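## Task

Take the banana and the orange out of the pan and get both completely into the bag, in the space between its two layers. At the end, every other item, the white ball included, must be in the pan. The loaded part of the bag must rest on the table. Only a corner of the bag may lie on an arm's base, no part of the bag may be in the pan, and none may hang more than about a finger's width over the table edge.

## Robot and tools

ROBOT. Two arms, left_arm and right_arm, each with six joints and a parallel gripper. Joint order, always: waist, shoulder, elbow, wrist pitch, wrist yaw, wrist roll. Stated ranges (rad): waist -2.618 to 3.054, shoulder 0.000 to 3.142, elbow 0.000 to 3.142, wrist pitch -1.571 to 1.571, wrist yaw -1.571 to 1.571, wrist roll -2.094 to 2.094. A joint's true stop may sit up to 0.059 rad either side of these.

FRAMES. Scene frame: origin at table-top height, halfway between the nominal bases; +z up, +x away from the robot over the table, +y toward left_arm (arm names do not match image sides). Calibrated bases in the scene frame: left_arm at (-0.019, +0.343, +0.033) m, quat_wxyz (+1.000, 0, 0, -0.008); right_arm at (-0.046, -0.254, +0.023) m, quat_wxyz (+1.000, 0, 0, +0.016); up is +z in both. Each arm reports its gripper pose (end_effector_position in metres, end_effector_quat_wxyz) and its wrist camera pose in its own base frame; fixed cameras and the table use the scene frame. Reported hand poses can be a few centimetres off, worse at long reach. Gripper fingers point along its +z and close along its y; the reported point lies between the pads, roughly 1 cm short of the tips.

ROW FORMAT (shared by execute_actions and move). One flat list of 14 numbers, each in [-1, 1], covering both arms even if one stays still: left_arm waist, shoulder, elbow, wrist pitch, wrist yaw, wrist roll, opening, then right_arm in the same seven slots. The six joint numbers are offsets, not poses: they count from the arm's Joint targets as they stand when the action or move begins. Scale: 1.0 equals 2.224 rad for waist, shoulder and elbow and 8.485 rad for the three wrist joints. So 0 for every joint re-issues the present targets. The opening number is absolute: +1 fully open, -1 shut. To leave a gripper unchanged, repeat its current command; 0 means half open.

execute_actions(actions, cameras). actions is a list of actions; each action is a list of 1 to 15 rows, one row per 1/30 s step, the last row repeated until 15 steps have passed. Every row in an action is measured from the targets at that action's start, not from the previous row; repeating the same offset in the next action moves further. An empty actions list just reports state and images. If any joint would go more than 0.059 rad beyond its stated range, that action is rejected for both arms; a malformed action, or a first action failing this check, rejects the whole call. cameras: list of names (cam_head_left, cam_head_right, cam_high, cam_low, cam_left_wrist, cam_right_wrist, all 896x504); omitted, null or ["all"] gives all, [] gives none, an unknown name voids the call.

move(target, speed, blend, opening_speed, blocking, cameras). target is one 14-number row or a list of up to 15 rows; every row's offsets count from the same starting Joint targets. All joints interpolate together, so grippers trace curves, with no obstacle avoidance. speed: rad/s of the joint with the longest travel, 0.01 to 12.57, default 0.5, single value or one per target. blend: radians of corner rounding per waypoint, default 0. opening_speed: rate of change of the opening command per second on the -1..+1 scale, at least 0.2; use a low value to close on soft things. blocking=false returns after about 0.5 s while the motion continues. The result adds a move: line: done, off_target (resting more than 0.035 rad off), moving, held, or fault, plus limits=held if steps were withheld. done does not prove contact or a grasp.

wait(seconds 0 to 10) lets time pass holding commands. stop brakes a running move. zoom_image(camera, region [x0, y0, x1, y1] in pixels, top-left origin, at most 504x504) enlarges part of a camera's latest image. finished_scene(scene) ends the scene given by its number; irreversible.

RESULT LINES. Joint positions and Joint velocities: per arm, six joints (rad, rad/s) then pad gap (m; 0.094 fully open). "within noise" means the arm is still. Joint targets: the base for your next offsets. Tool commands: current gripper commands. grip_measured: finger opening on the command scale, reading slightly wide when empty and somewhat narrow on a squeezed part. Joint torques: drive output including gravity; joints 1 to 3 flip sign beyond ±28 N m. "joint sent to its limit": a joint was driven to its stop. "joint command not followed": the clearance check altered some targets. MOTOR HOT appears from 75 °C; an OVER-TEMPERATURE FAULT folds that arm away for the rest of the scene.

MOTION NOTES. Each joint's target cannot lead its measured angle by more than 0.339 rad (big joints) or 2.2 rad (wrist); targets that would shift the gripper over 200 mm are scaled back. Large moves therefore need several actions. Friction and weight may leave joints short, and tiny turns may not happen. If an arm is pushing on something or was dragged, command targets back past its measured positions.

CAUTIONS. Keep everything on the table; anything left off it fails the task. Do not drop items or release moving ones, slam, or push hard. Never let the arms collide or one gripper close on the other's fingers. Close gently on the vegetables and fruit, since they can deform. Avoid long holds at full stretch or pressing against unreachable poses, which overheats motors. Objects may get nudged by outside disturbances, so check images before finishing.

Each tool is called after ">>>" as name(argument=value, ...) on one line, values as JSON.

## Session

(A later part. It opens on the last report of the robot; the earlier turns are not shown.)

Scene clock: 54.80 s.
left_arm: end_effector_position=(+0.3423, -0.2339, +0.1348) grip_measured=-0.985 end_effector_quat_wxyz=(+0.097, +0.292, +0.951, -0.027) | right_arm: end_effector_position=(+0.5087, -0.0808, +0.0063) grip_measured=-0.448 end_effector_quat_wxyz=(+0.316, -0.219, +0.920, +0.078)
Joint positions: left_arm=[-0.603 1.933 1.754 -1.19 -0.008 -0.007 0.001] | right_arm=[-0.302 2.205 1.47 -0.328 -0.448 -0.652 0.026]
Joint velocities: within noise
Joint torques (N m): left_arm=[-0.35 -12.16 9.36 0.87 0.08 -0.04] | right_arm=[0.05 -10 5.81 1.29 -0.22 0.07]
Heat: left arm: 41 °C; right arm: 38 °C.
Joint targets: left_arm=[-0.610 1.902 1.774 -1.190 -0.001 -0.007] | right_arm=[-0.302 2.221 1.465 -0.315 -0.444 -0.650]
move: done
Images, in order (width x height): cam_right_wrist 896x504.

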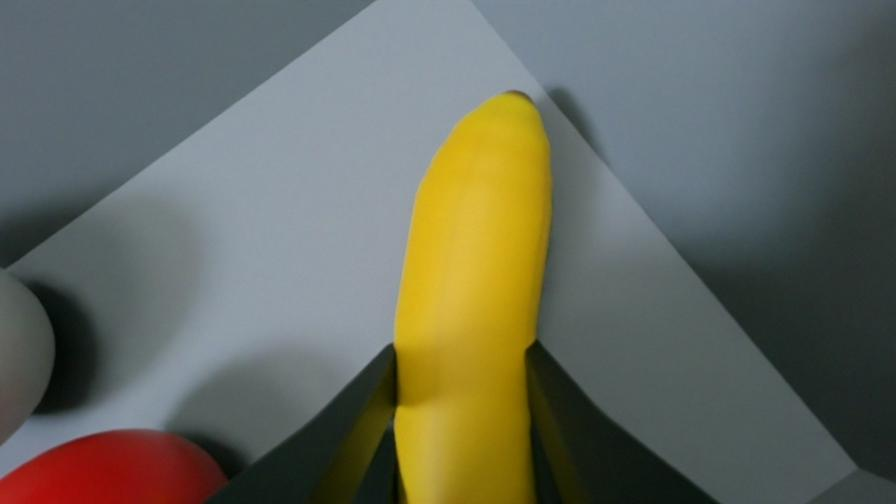

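>>> move(target=[[0,0,0,0,0,0,-1,0,-0.1,0,0,0,0,-0.6],[0,0,0,0,0,0,-1,0.181,-0.302,-0.021,-0.0394,0.017,0.0295,-0.6],[0,0,0,0,0,0,-1,0.2585,-0.4654,-0.414,0.0598,-0.0245,0.0754,-0.6],[0,0,0,0,0,0,-1,0.2585,-0.2675,-0.522,0.14,-0.0245,0.0766,-0.6]], speed=0.7, blend=0.08)

Scene clock: 59.57 s.
left_arm: end_effector_position=(+0.3423, -0.2339, +0.1348) grip_measured=-0.985 end_effector_quat_wxyz=(+0.097, +0.292, +0.951, -0.027) | right_arm: end_effector_position=(+0.3031, +0.1890, +0.0605) grip_measured=-0.453 end_effector_quat_wxyz=(+0.460, -0.274, +0.778, +0.330)
Joint positions: left_arm=[-0.603 1.933 1.754 -1.19 -0.008 -0.007 0.001] | right_arm=[0.266 1.618 0.304 0.849 -0.641 -0.007 0.026]
Joint velocities: within noise
Joint torques (N m): left_arm=[-0.31 -12.15 9.35 0.86 0.06 -0.04] | right_arm=[0.7 -4.26 4.46 1.99 -0.28 0.07]
Heat: left arm: 42 °C; right arm: 38 °C.
Joint targets: left_arm=[-0.610 1.902 1.774 -1.190 -0.001 -0.007] | right_arm=[0.273 1.626 0.304 0.873 -0.652 0.000]
move: done

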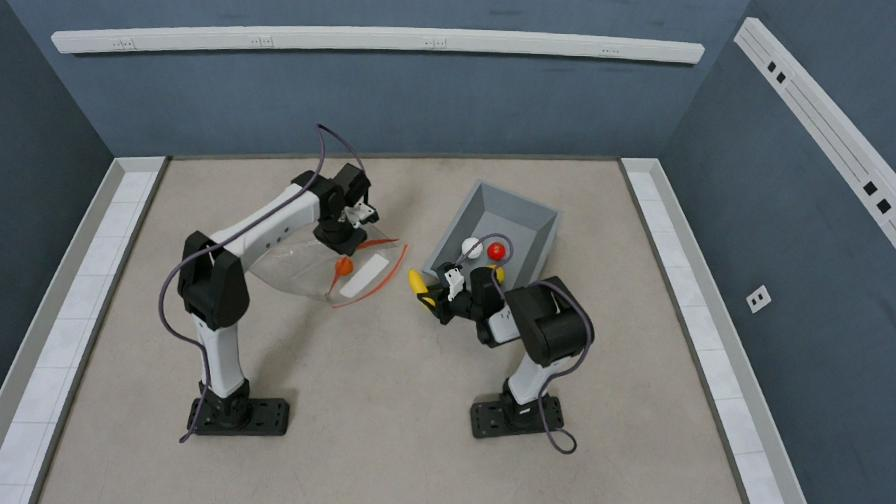

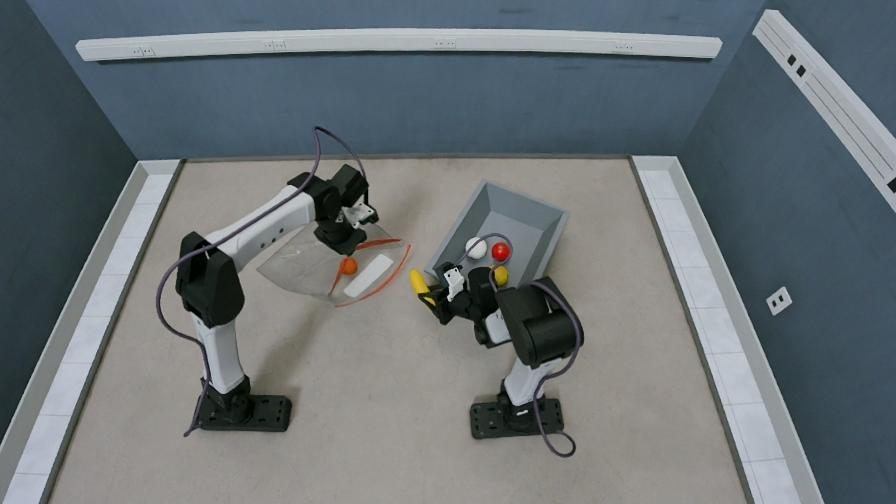

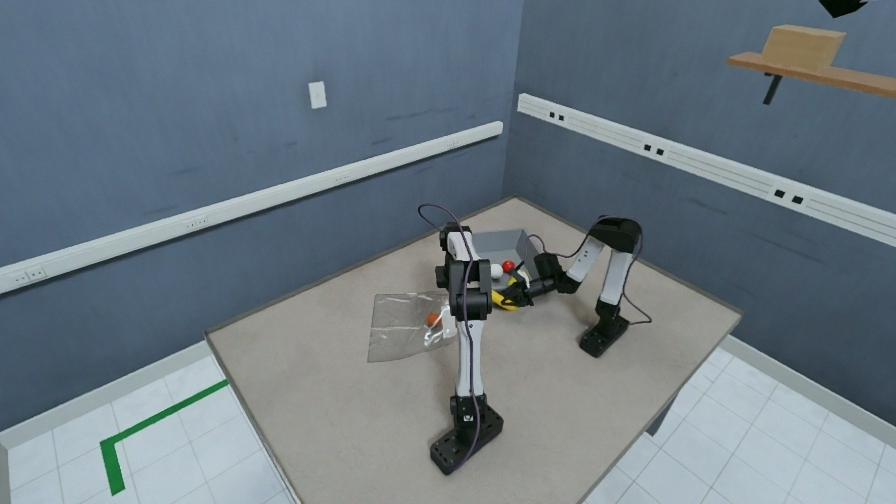

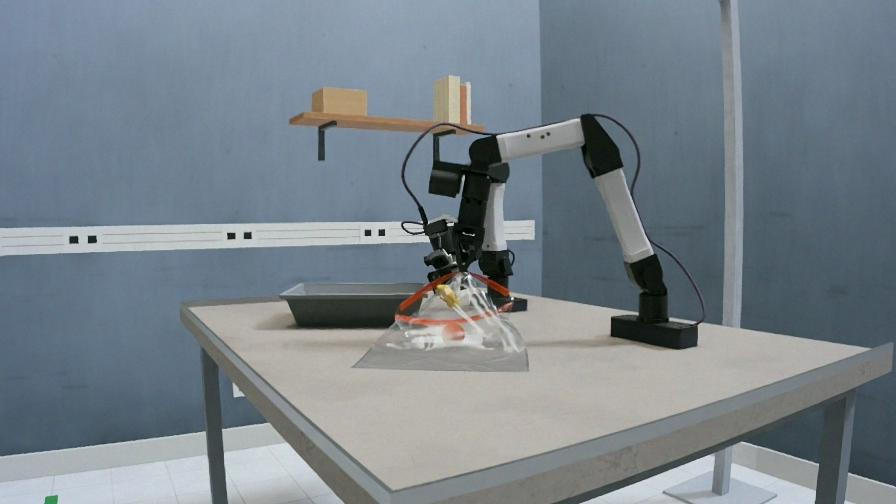

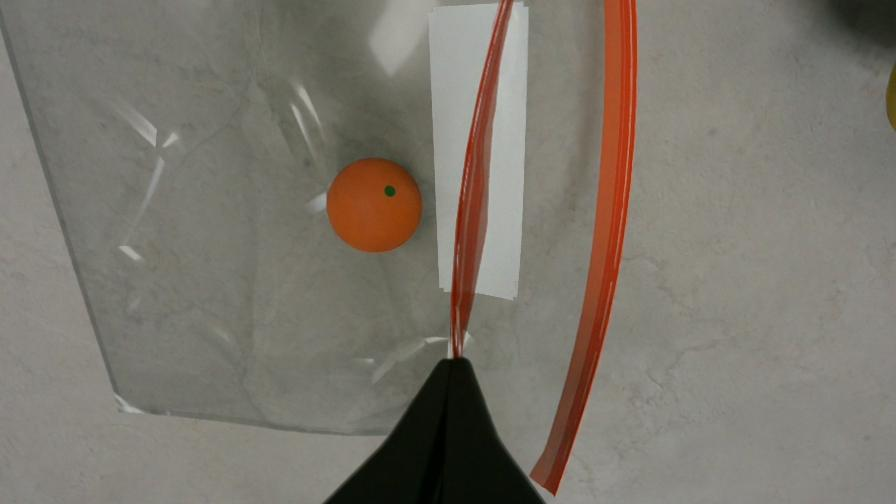

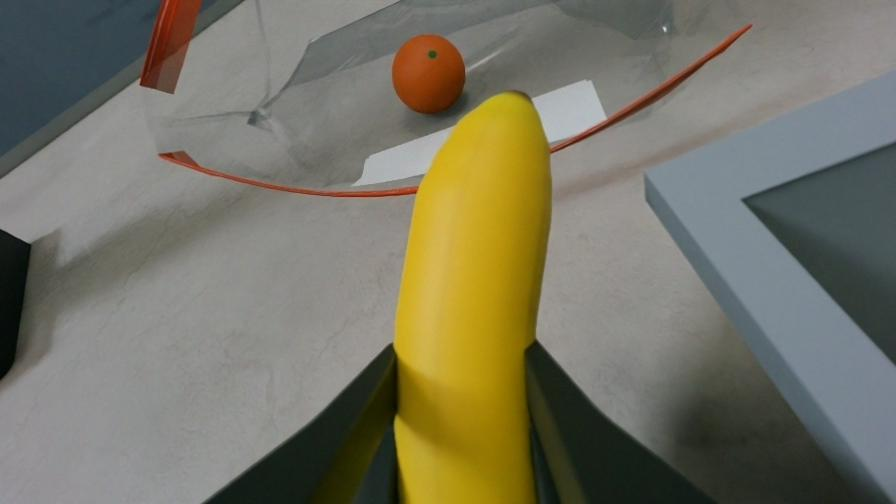

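>>> move(target=[[0,0,0,0,0,0,-1,0.0931,0.0486,0.094,-0.012,0.0245,0,-0.6],[0,0,0,0,0,0,-1,0.147,0.1605,0.2437,-0.0219,0.0385,0,-0.6],[0,0,0,0,0,0,-1,0.174,0.2608,0.373,-0.0306,0.0444,0,-0.6]], speed=0.4, blend=0.03)

>>> zoom_image(camera="cam_low", region=[320, 200, 560, 390])

Scene clock: 62.43 s.
left_arm: end_effector_position=(+0.3423, -0.2339, +0.1348) grip_measured=-0.985 end_effector_quat_wxyz=(+0.097, +0.292, +0.951, -0.027) | right_arm: end_effector_position=(+0.4150, +0.3774, +0.0427) grip_measured=-0.453 end_effector_quat_wxyz=(+0.466, -0.342, +0.765, +0.283)
Joint positions: left_arm=[-0.603 1.933 1.754 -1.19 -0.008 -0.007 0.001] | right_arm=[0.651 2.184 1.115 0.634 -0.287 -0.006 0.026]
Joint velocities: within noise
Joint torques (N m): left_arm=[-0.35 -12.15 9.36 0.85 0.07 -0.05] | right_arm=[0.84 -8.81 7.53 1.66 -0.03 0.1]
Heat: left arm: 42 °C; right arm: 38 °C.
Joint targets: left_arm=[-0.610 1.902 1.774 -1.190 -0.001 -0.007] | right_arm=[0.660 2.206 1.133 0.613 -0.275 0.000]
move: done

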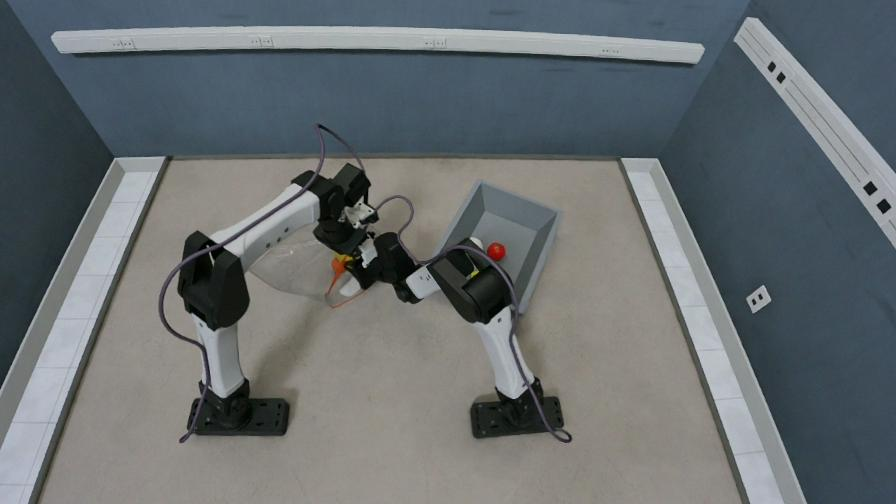

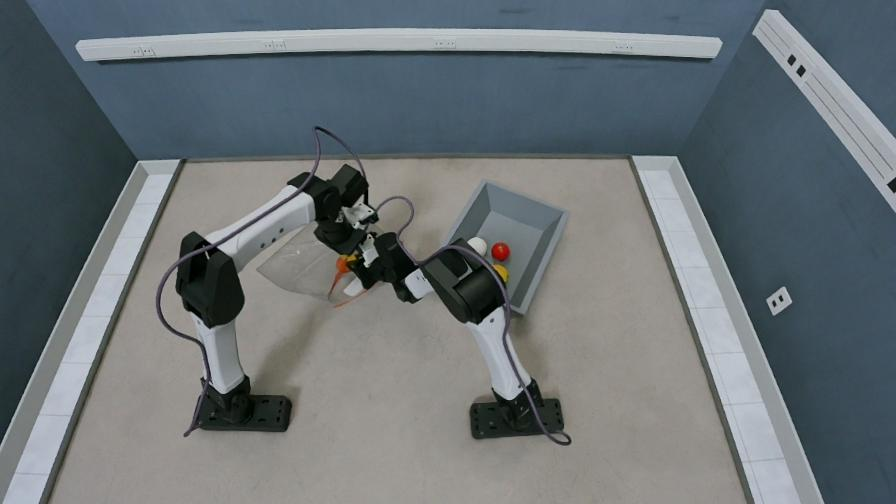

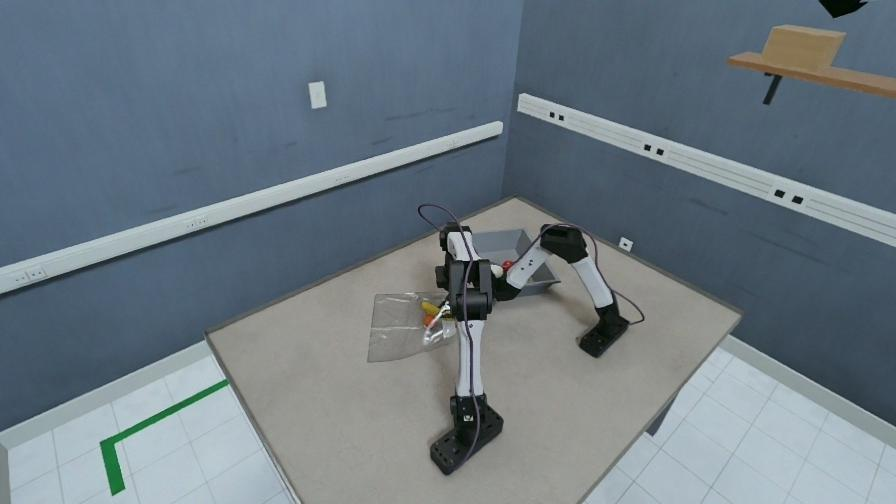

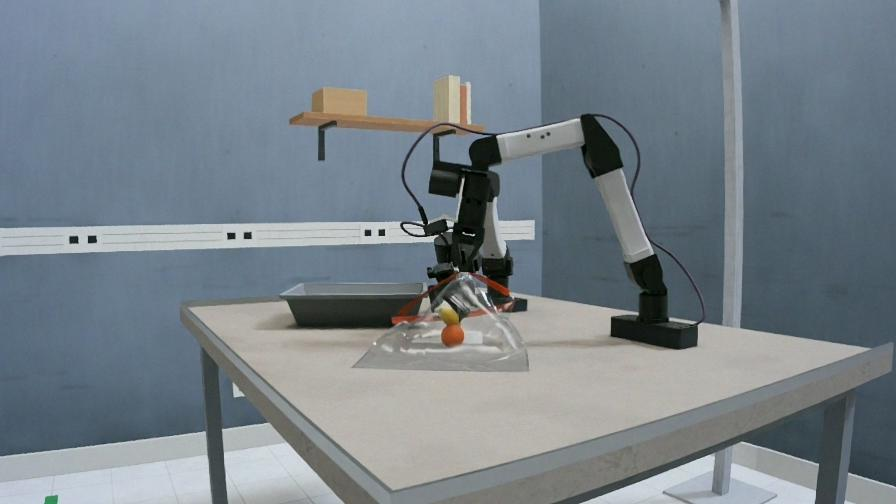

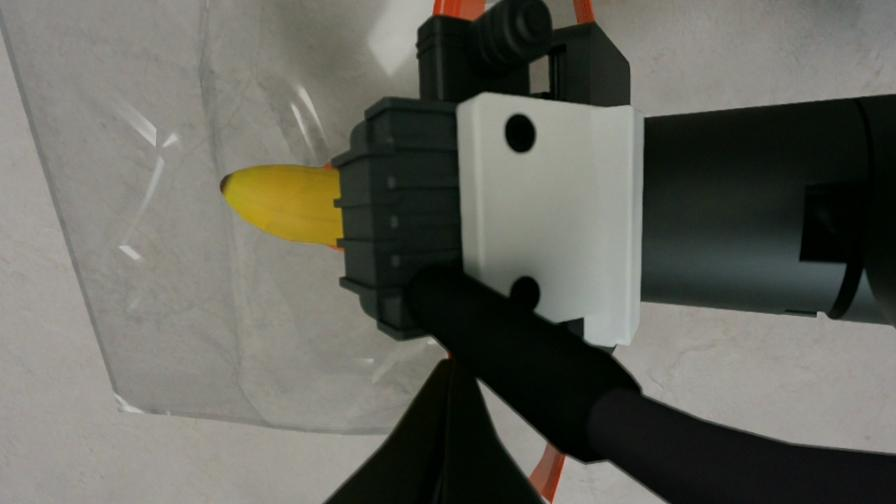

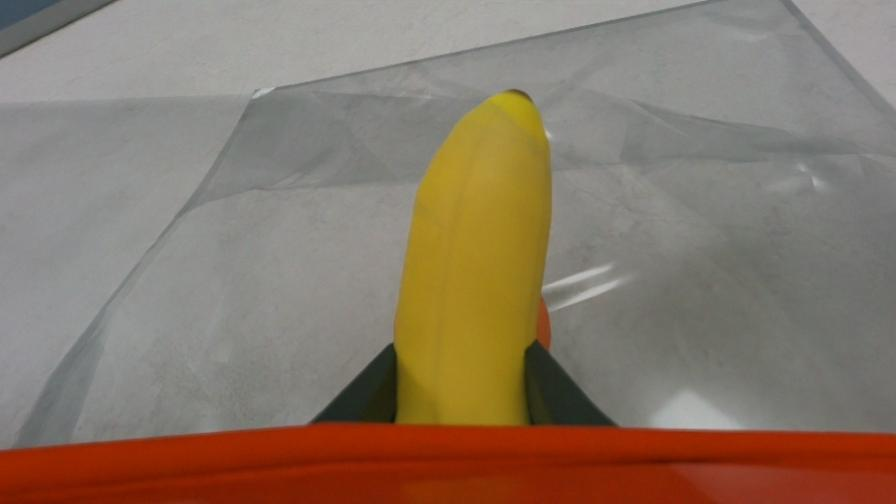

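Scaled by 2.100 from the camera's 896x504 image, which has a finer 1280x720 frame.

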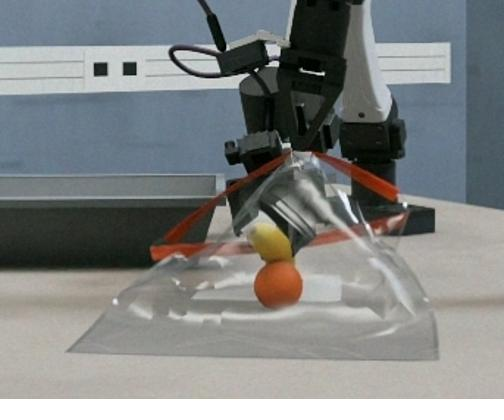

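>>> move(target=[[0,0,0,0,0,0,-1,0.0054,0.0333,0.0301,0.0039,0.0024,0,-0.6],[0,0,0,0,0,0,-1,0.0054,0.066,0.074,-0.001,0.0024,0,-0.6]], speed=0.3)

Scene clock: 63.80 s.
left_arm: end_effector_position=(+0.3421, -0.2337, +0.1348) grip_measured=-0.985 end_effector_quat_wxyz=(+0.097, +0.292, +0.951, -0.026) | right_arm: end_effector_position=(+0.4500, +0.4051, +0.0512) grip_measured=-0.453 end_effector_quat_wxyz=(+0.507, -0.335, +0.741, +0.286)
Joint positions: left_arm=[-0.603 1.933 1.754 -1.191 -0.008 -0.007 0.001] | right_arm=[0.659 2.311 1.292 0.678 -0.263 -0.003 0.026]
Joint velocities: within noise
Joint torques (N m): left_arm=[-0.39 -12.18 9.33 0.88 0.07 -0.04] | right_arm=[1.35 -8.21 6.53 1.16 0.01 0.07]
Heat: left arm: 42 °C; right arm: 38 °C.
Joint targets: left_arm=[-0.610 1.902 1.774 -1.190 -0.001 -0.007] | right_arm=[0.672 2.353 1.298 0.604 -0.255 0.000]
move: off_target (right_arm); right_arm: the wrist pitch is farthest, 0.073 rad from its target

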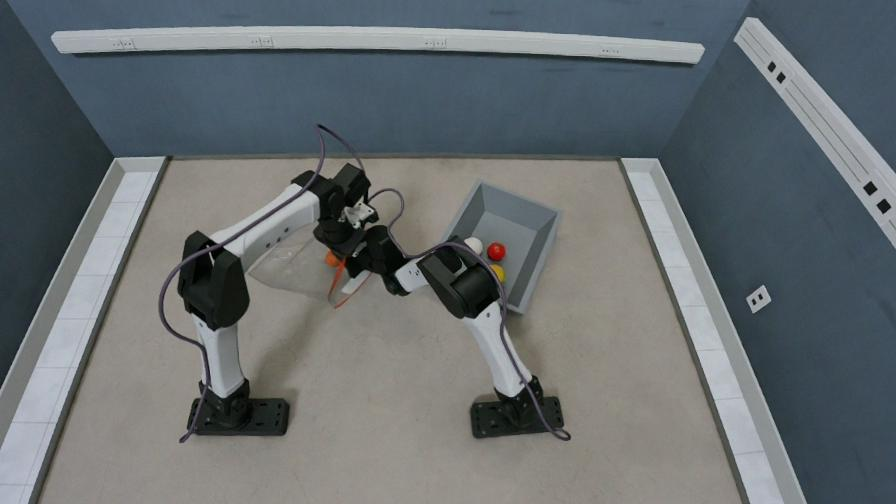

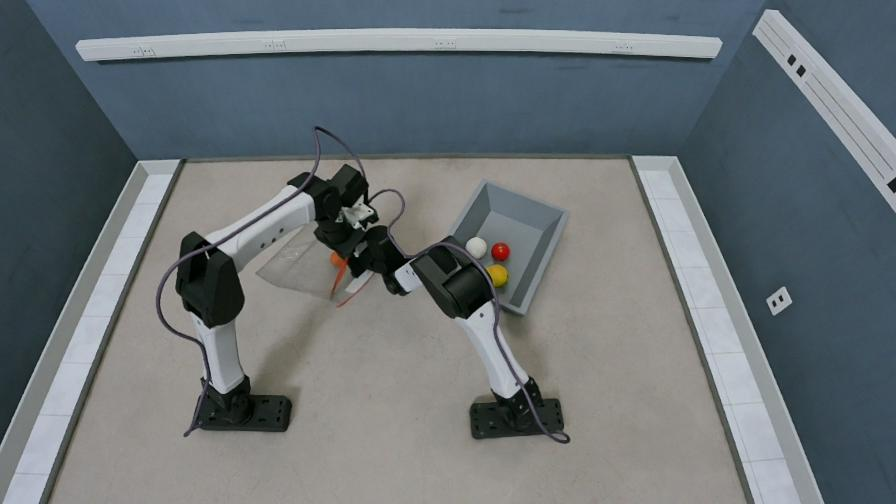

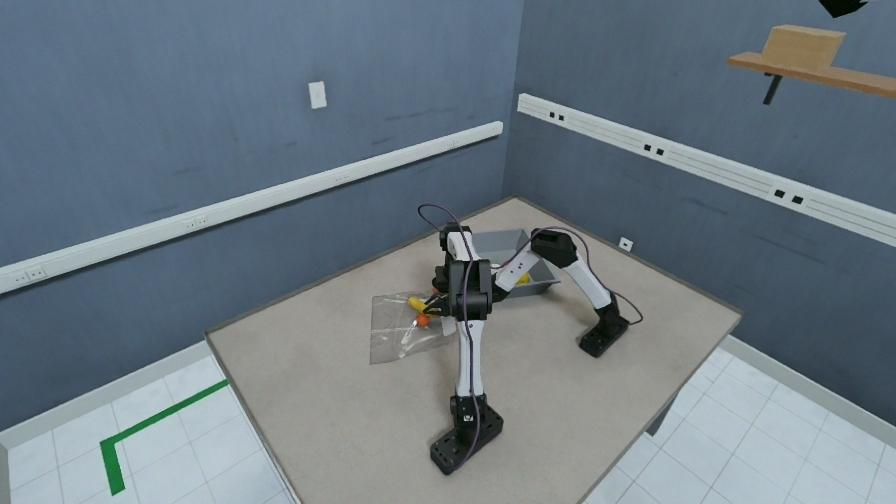

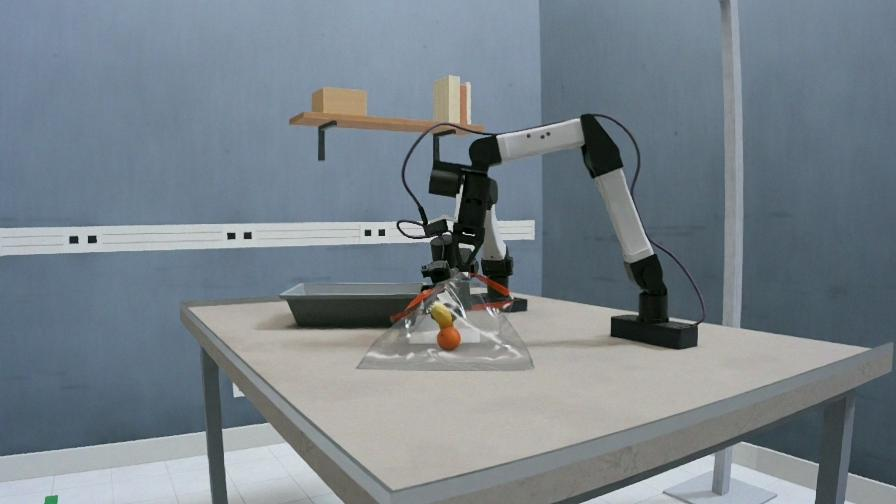

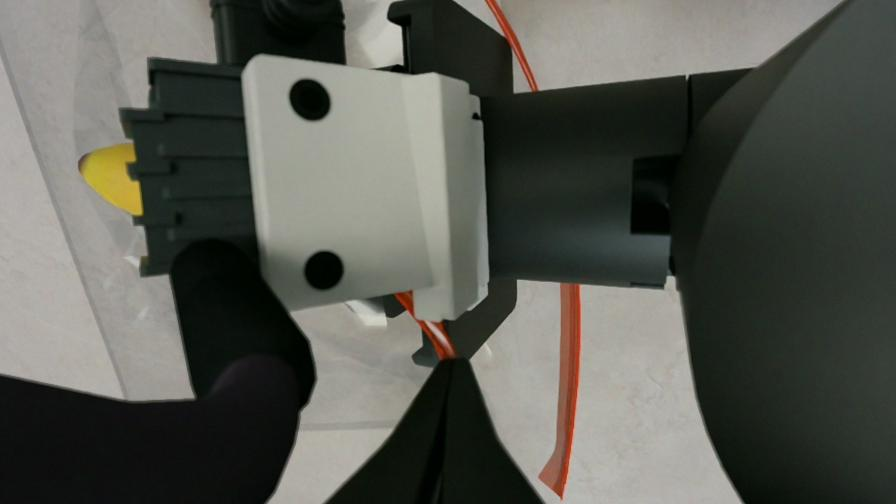

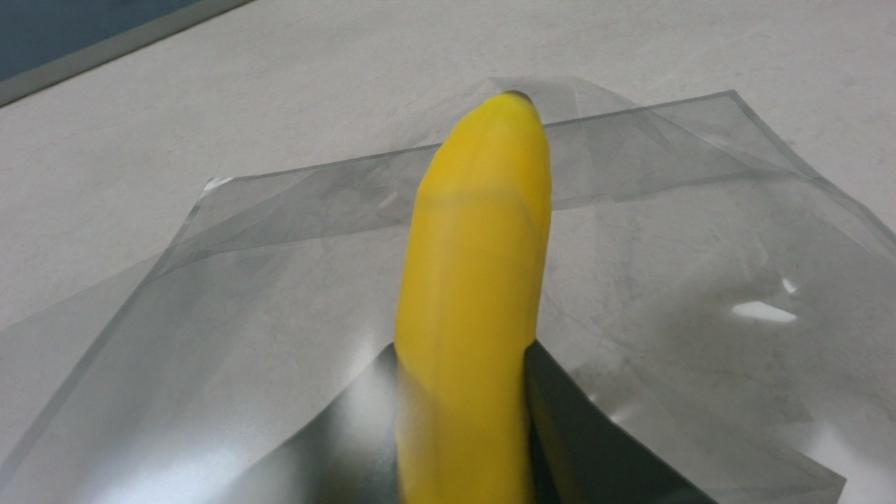

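>>> move(target=[[0,0,0,0,0,0,-1,-0.003,-0.04,-0.05,0.002,0,0,-0.6],[0,0,0,0,0,0,-1,-0.003,-0.006,-0.044,0.0055,0,0,-0.6]], speed=0.3, cameras=["cam_low","cam_right_wrist"])

Scene clock: 65.27 s.
left_arm: end_effector_position=(+0.3415, -0.2346, +0.1348) grip_measured=-0.985 end_effector_quat_wxyz=(+0.097, +0.293, +0.951, -0.027) | right_arm: end_effector_position=(+0.4386, +0.3961, +0.0462) grip_measured=-0.453 end_effector_quat_wxyz=(+0.510, -0.334, +0.739, +0.286)
Joint positions: left_arm=[-0.605 1.933 1.754 -1.191 -0.007 -0.007 0.001] | right_arm=[0.659 2.29 1.211 0.747 -0.263 -0.003 0.026]
Joint velocities: within noise
Joint torques (N m): left_arm=[-0.16 -12.14 9.35 0.88 0.07 -0.04] | right_arm=[0.62 -7.12 4.75 0.98 0.01 0.08]
Heat: left arm: 43 °C; right arm: 38 °C.
Joint targets: left_arm=[-0.609 1.902 1.774 -1.190 -0.001 -0.007] | right_arm=[0.665 2.339 1.200 0.651 -0.255 0.000]
move: off_target (right_arm); right_arm: the wrist pitch is farthest, 0.096 rad from its target
Images, in order (width x height): cam_low 896x504, cam_right_wrist 896x504.

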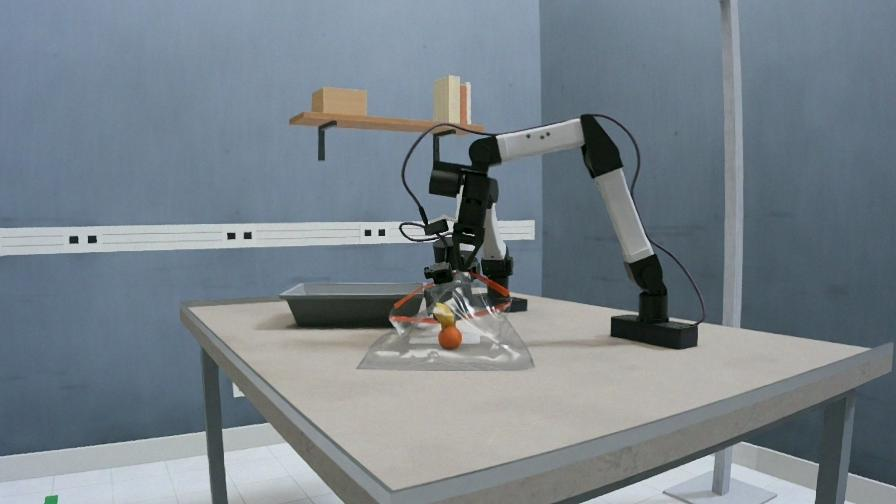

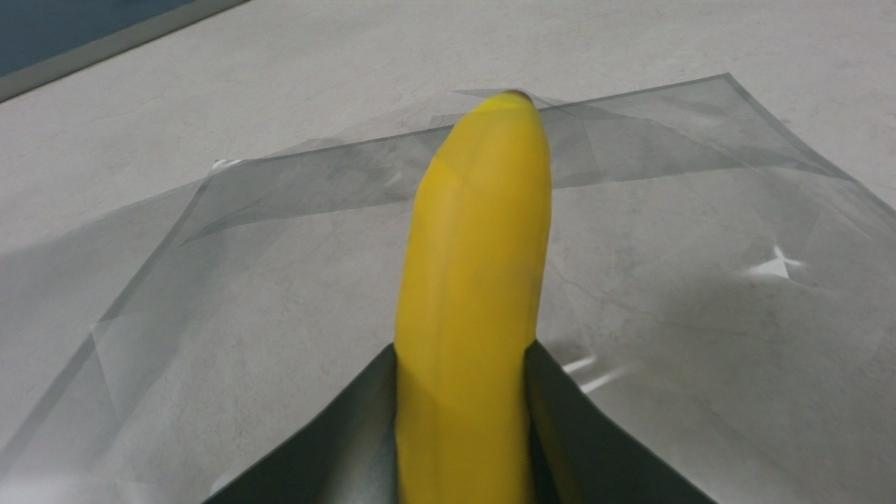

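>>> move(target=[[0,0,0,0,0,0,-1,-0.0094,-0.094,-0.0477,-0.007,-0.004,0,-0.6],[0,0,0,0,0,0,-1,-0.0094,-0.052,-0.0477,-0.001,-0.004,0,-0.6]], speed=0.3, cameras=["cam_low","cam_right_wrist","cam_left_wrist"])

>>> zoom_image(camera="cam_low", region=[320, 200, 560, 390])

Scene clock: 67.20 s.
left_arm: end_effector_position=(+0.3401, -0.2340, +0.1345) grip_measured=-0.985 end_effector_quat_wxyz=(+0.093, +0.293, +0.951, -0.027) | right_arm: end_effector_position=(+0.4183, +0.3739, +0.0400) grip_measured=-0.453 end_effector_quat_wxyz=(+0.475, -0.335, +0.764, +0.279)
Joint positions: left_arm=[-0.605 1.933 1.754 -1.197 -0.005 -0.007 0.001] | right_arm=[0.647 2.196 1.103 0.671 -0.273 -0.002 0.026]
Joint velocities: within noise
Joint torques (N m): left_arm=[-0.16 -12.15 9.36 0.93 0.04 -0.04] | right_arm=[-0.2 -8.32 4.77 1.54 -0.22 0.06]
Heat: left arm: 43 °C; right arm: 38 °C.
Joint targets: left_arm=[-0.609 1.902 1.774 -1.190 -0.001 -0.007] | right_arm=[0.644 2.224 1.094 0.643 -0.289 0.000]
move: done
Images, in order (width x height): cam_low 896x504, cam_left_wrist 896x504, cam_right_wrist 896x504.

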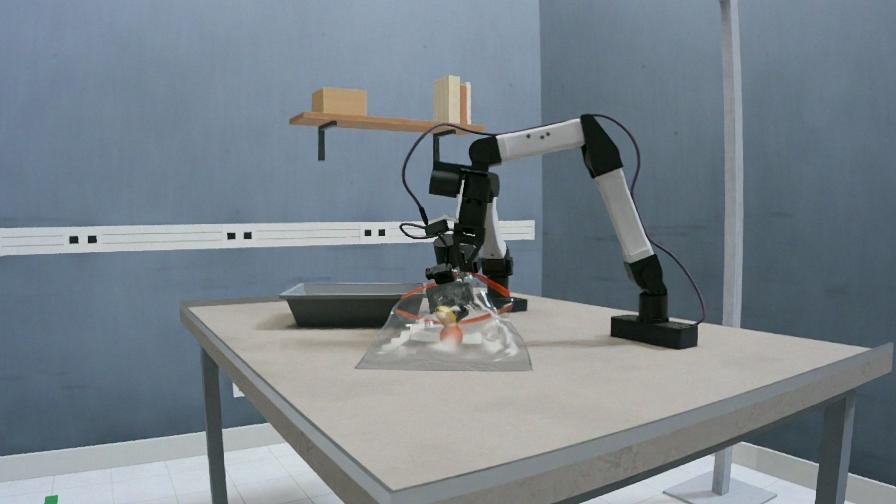

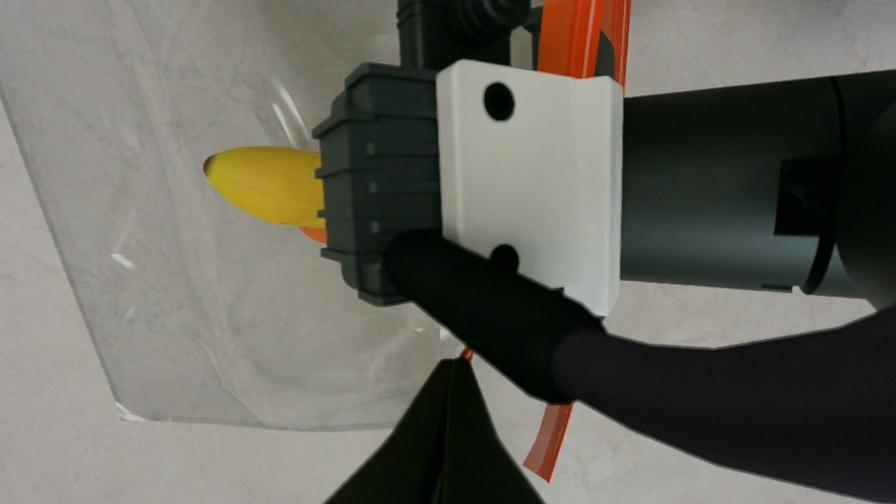

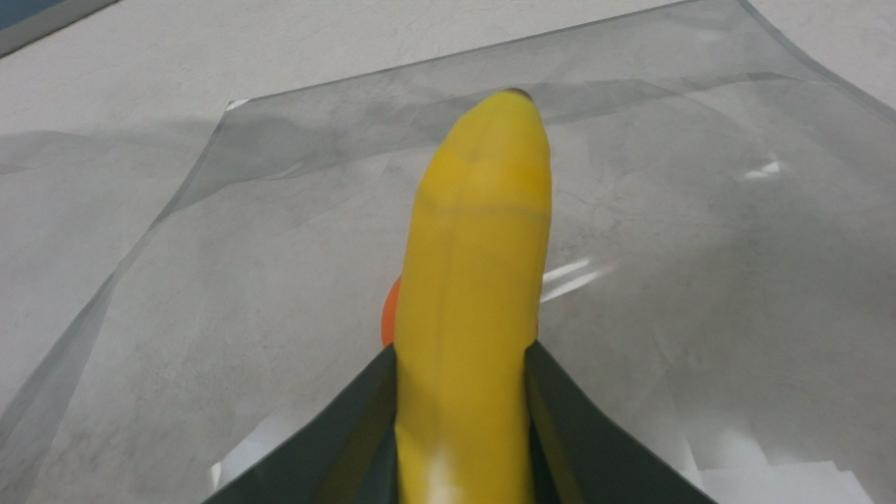

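Scaled by 2.100 from the camera's 896x504 image, which has a finer 1280x720 frame.

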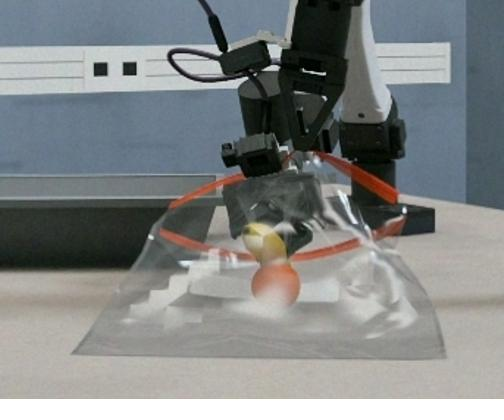

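>>> move(target=[[0,0,0,0,0,0,-1,0.0072,0.039,0.089,0.004,0.004,0,-0.6],[0,0,0,0,0,0,-1,0.0072,0.039,0.089,0.004,0.004,0,0.0]], speed=0.3, opening_speed=0.4, cameras=["cam_low","cam_right_wrist","cam_left_wrist"])

>>> zoom_image(camera="cam_low", region=[320, 200, 560, 390])

Scene clock: 70.23 s.
left_arm: end_effector_position=(+0.3401, -0.2339, +0.1344) grip_measured=-0.985 end_effector_quat_wxyz=(+0.093, +0.293, +0.951, -0.027) | right_arm: end_effector_position=(+0.4482, +0.3986, +0.0509) grip_measured=-0.001 end_effector_quat_wxyz=(+0.504, -0.332, +0.745, +0.284)
Joint positions: left_arm=[-0.604 1.933 1.754 -1.197 -0.005 -0.007 0.001] | right_arm=[0.652 2.292 1.267 0.674 -0.264 -0.002 0.047]
Joint velocities: within noise
Joint torques (N m): left_arm=[-0.14 -12.15 9.36 0.93 0.04 -0.05] | right_arm=[0.8 -10.18 8.32 1.92 0.01 0.06]
Heat: left arm: 43 °C; right arm: 39 °C.
Joint targets: left_arm=[-0.609 1.902 1.774 -1.190 -0.001 -0.007] | right_arm=[0.660 2.310 1.292 0.677 -0.255 0.000]
move: done
Images, in order (width x height): cam_low 896x504, cam_left_wrist 896x504, cam_right_wrist 896x504.

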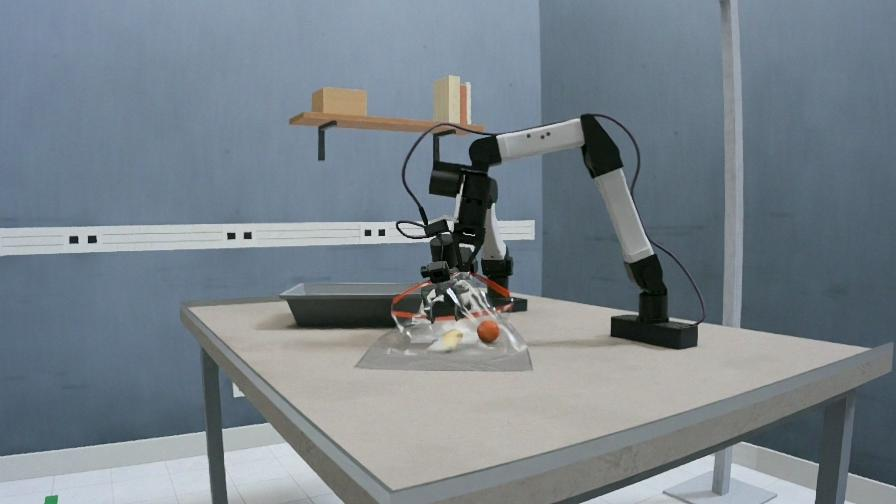

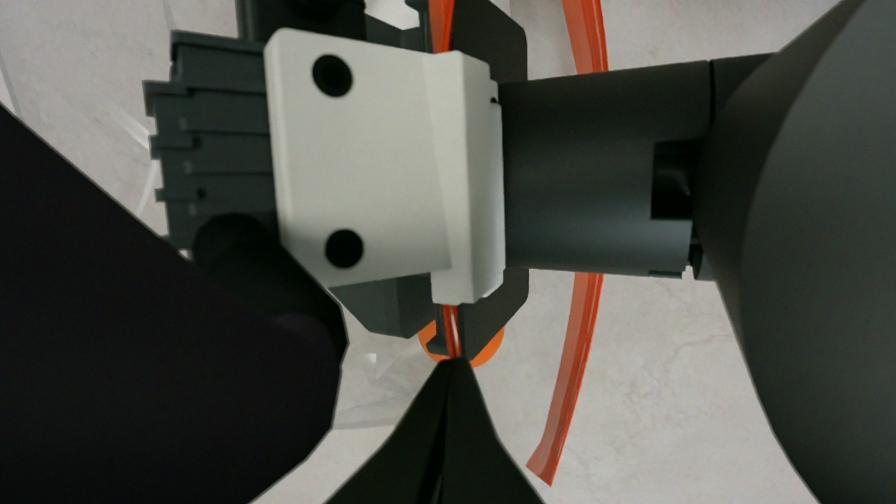

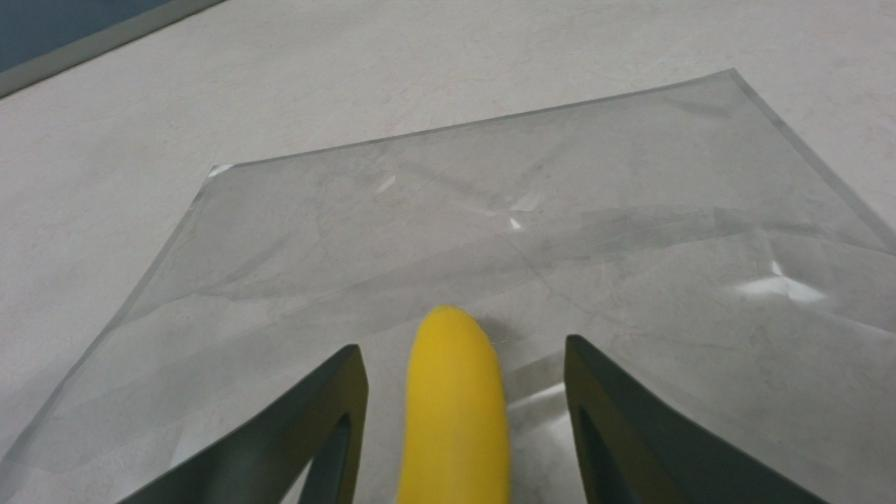

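Scaled by 2.100 from the camera's 896x504 image, which has a finer 1280x720 frame.

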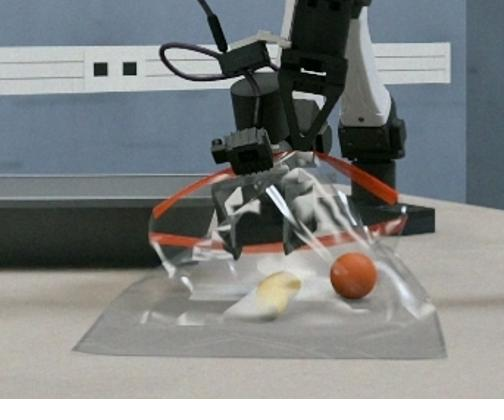

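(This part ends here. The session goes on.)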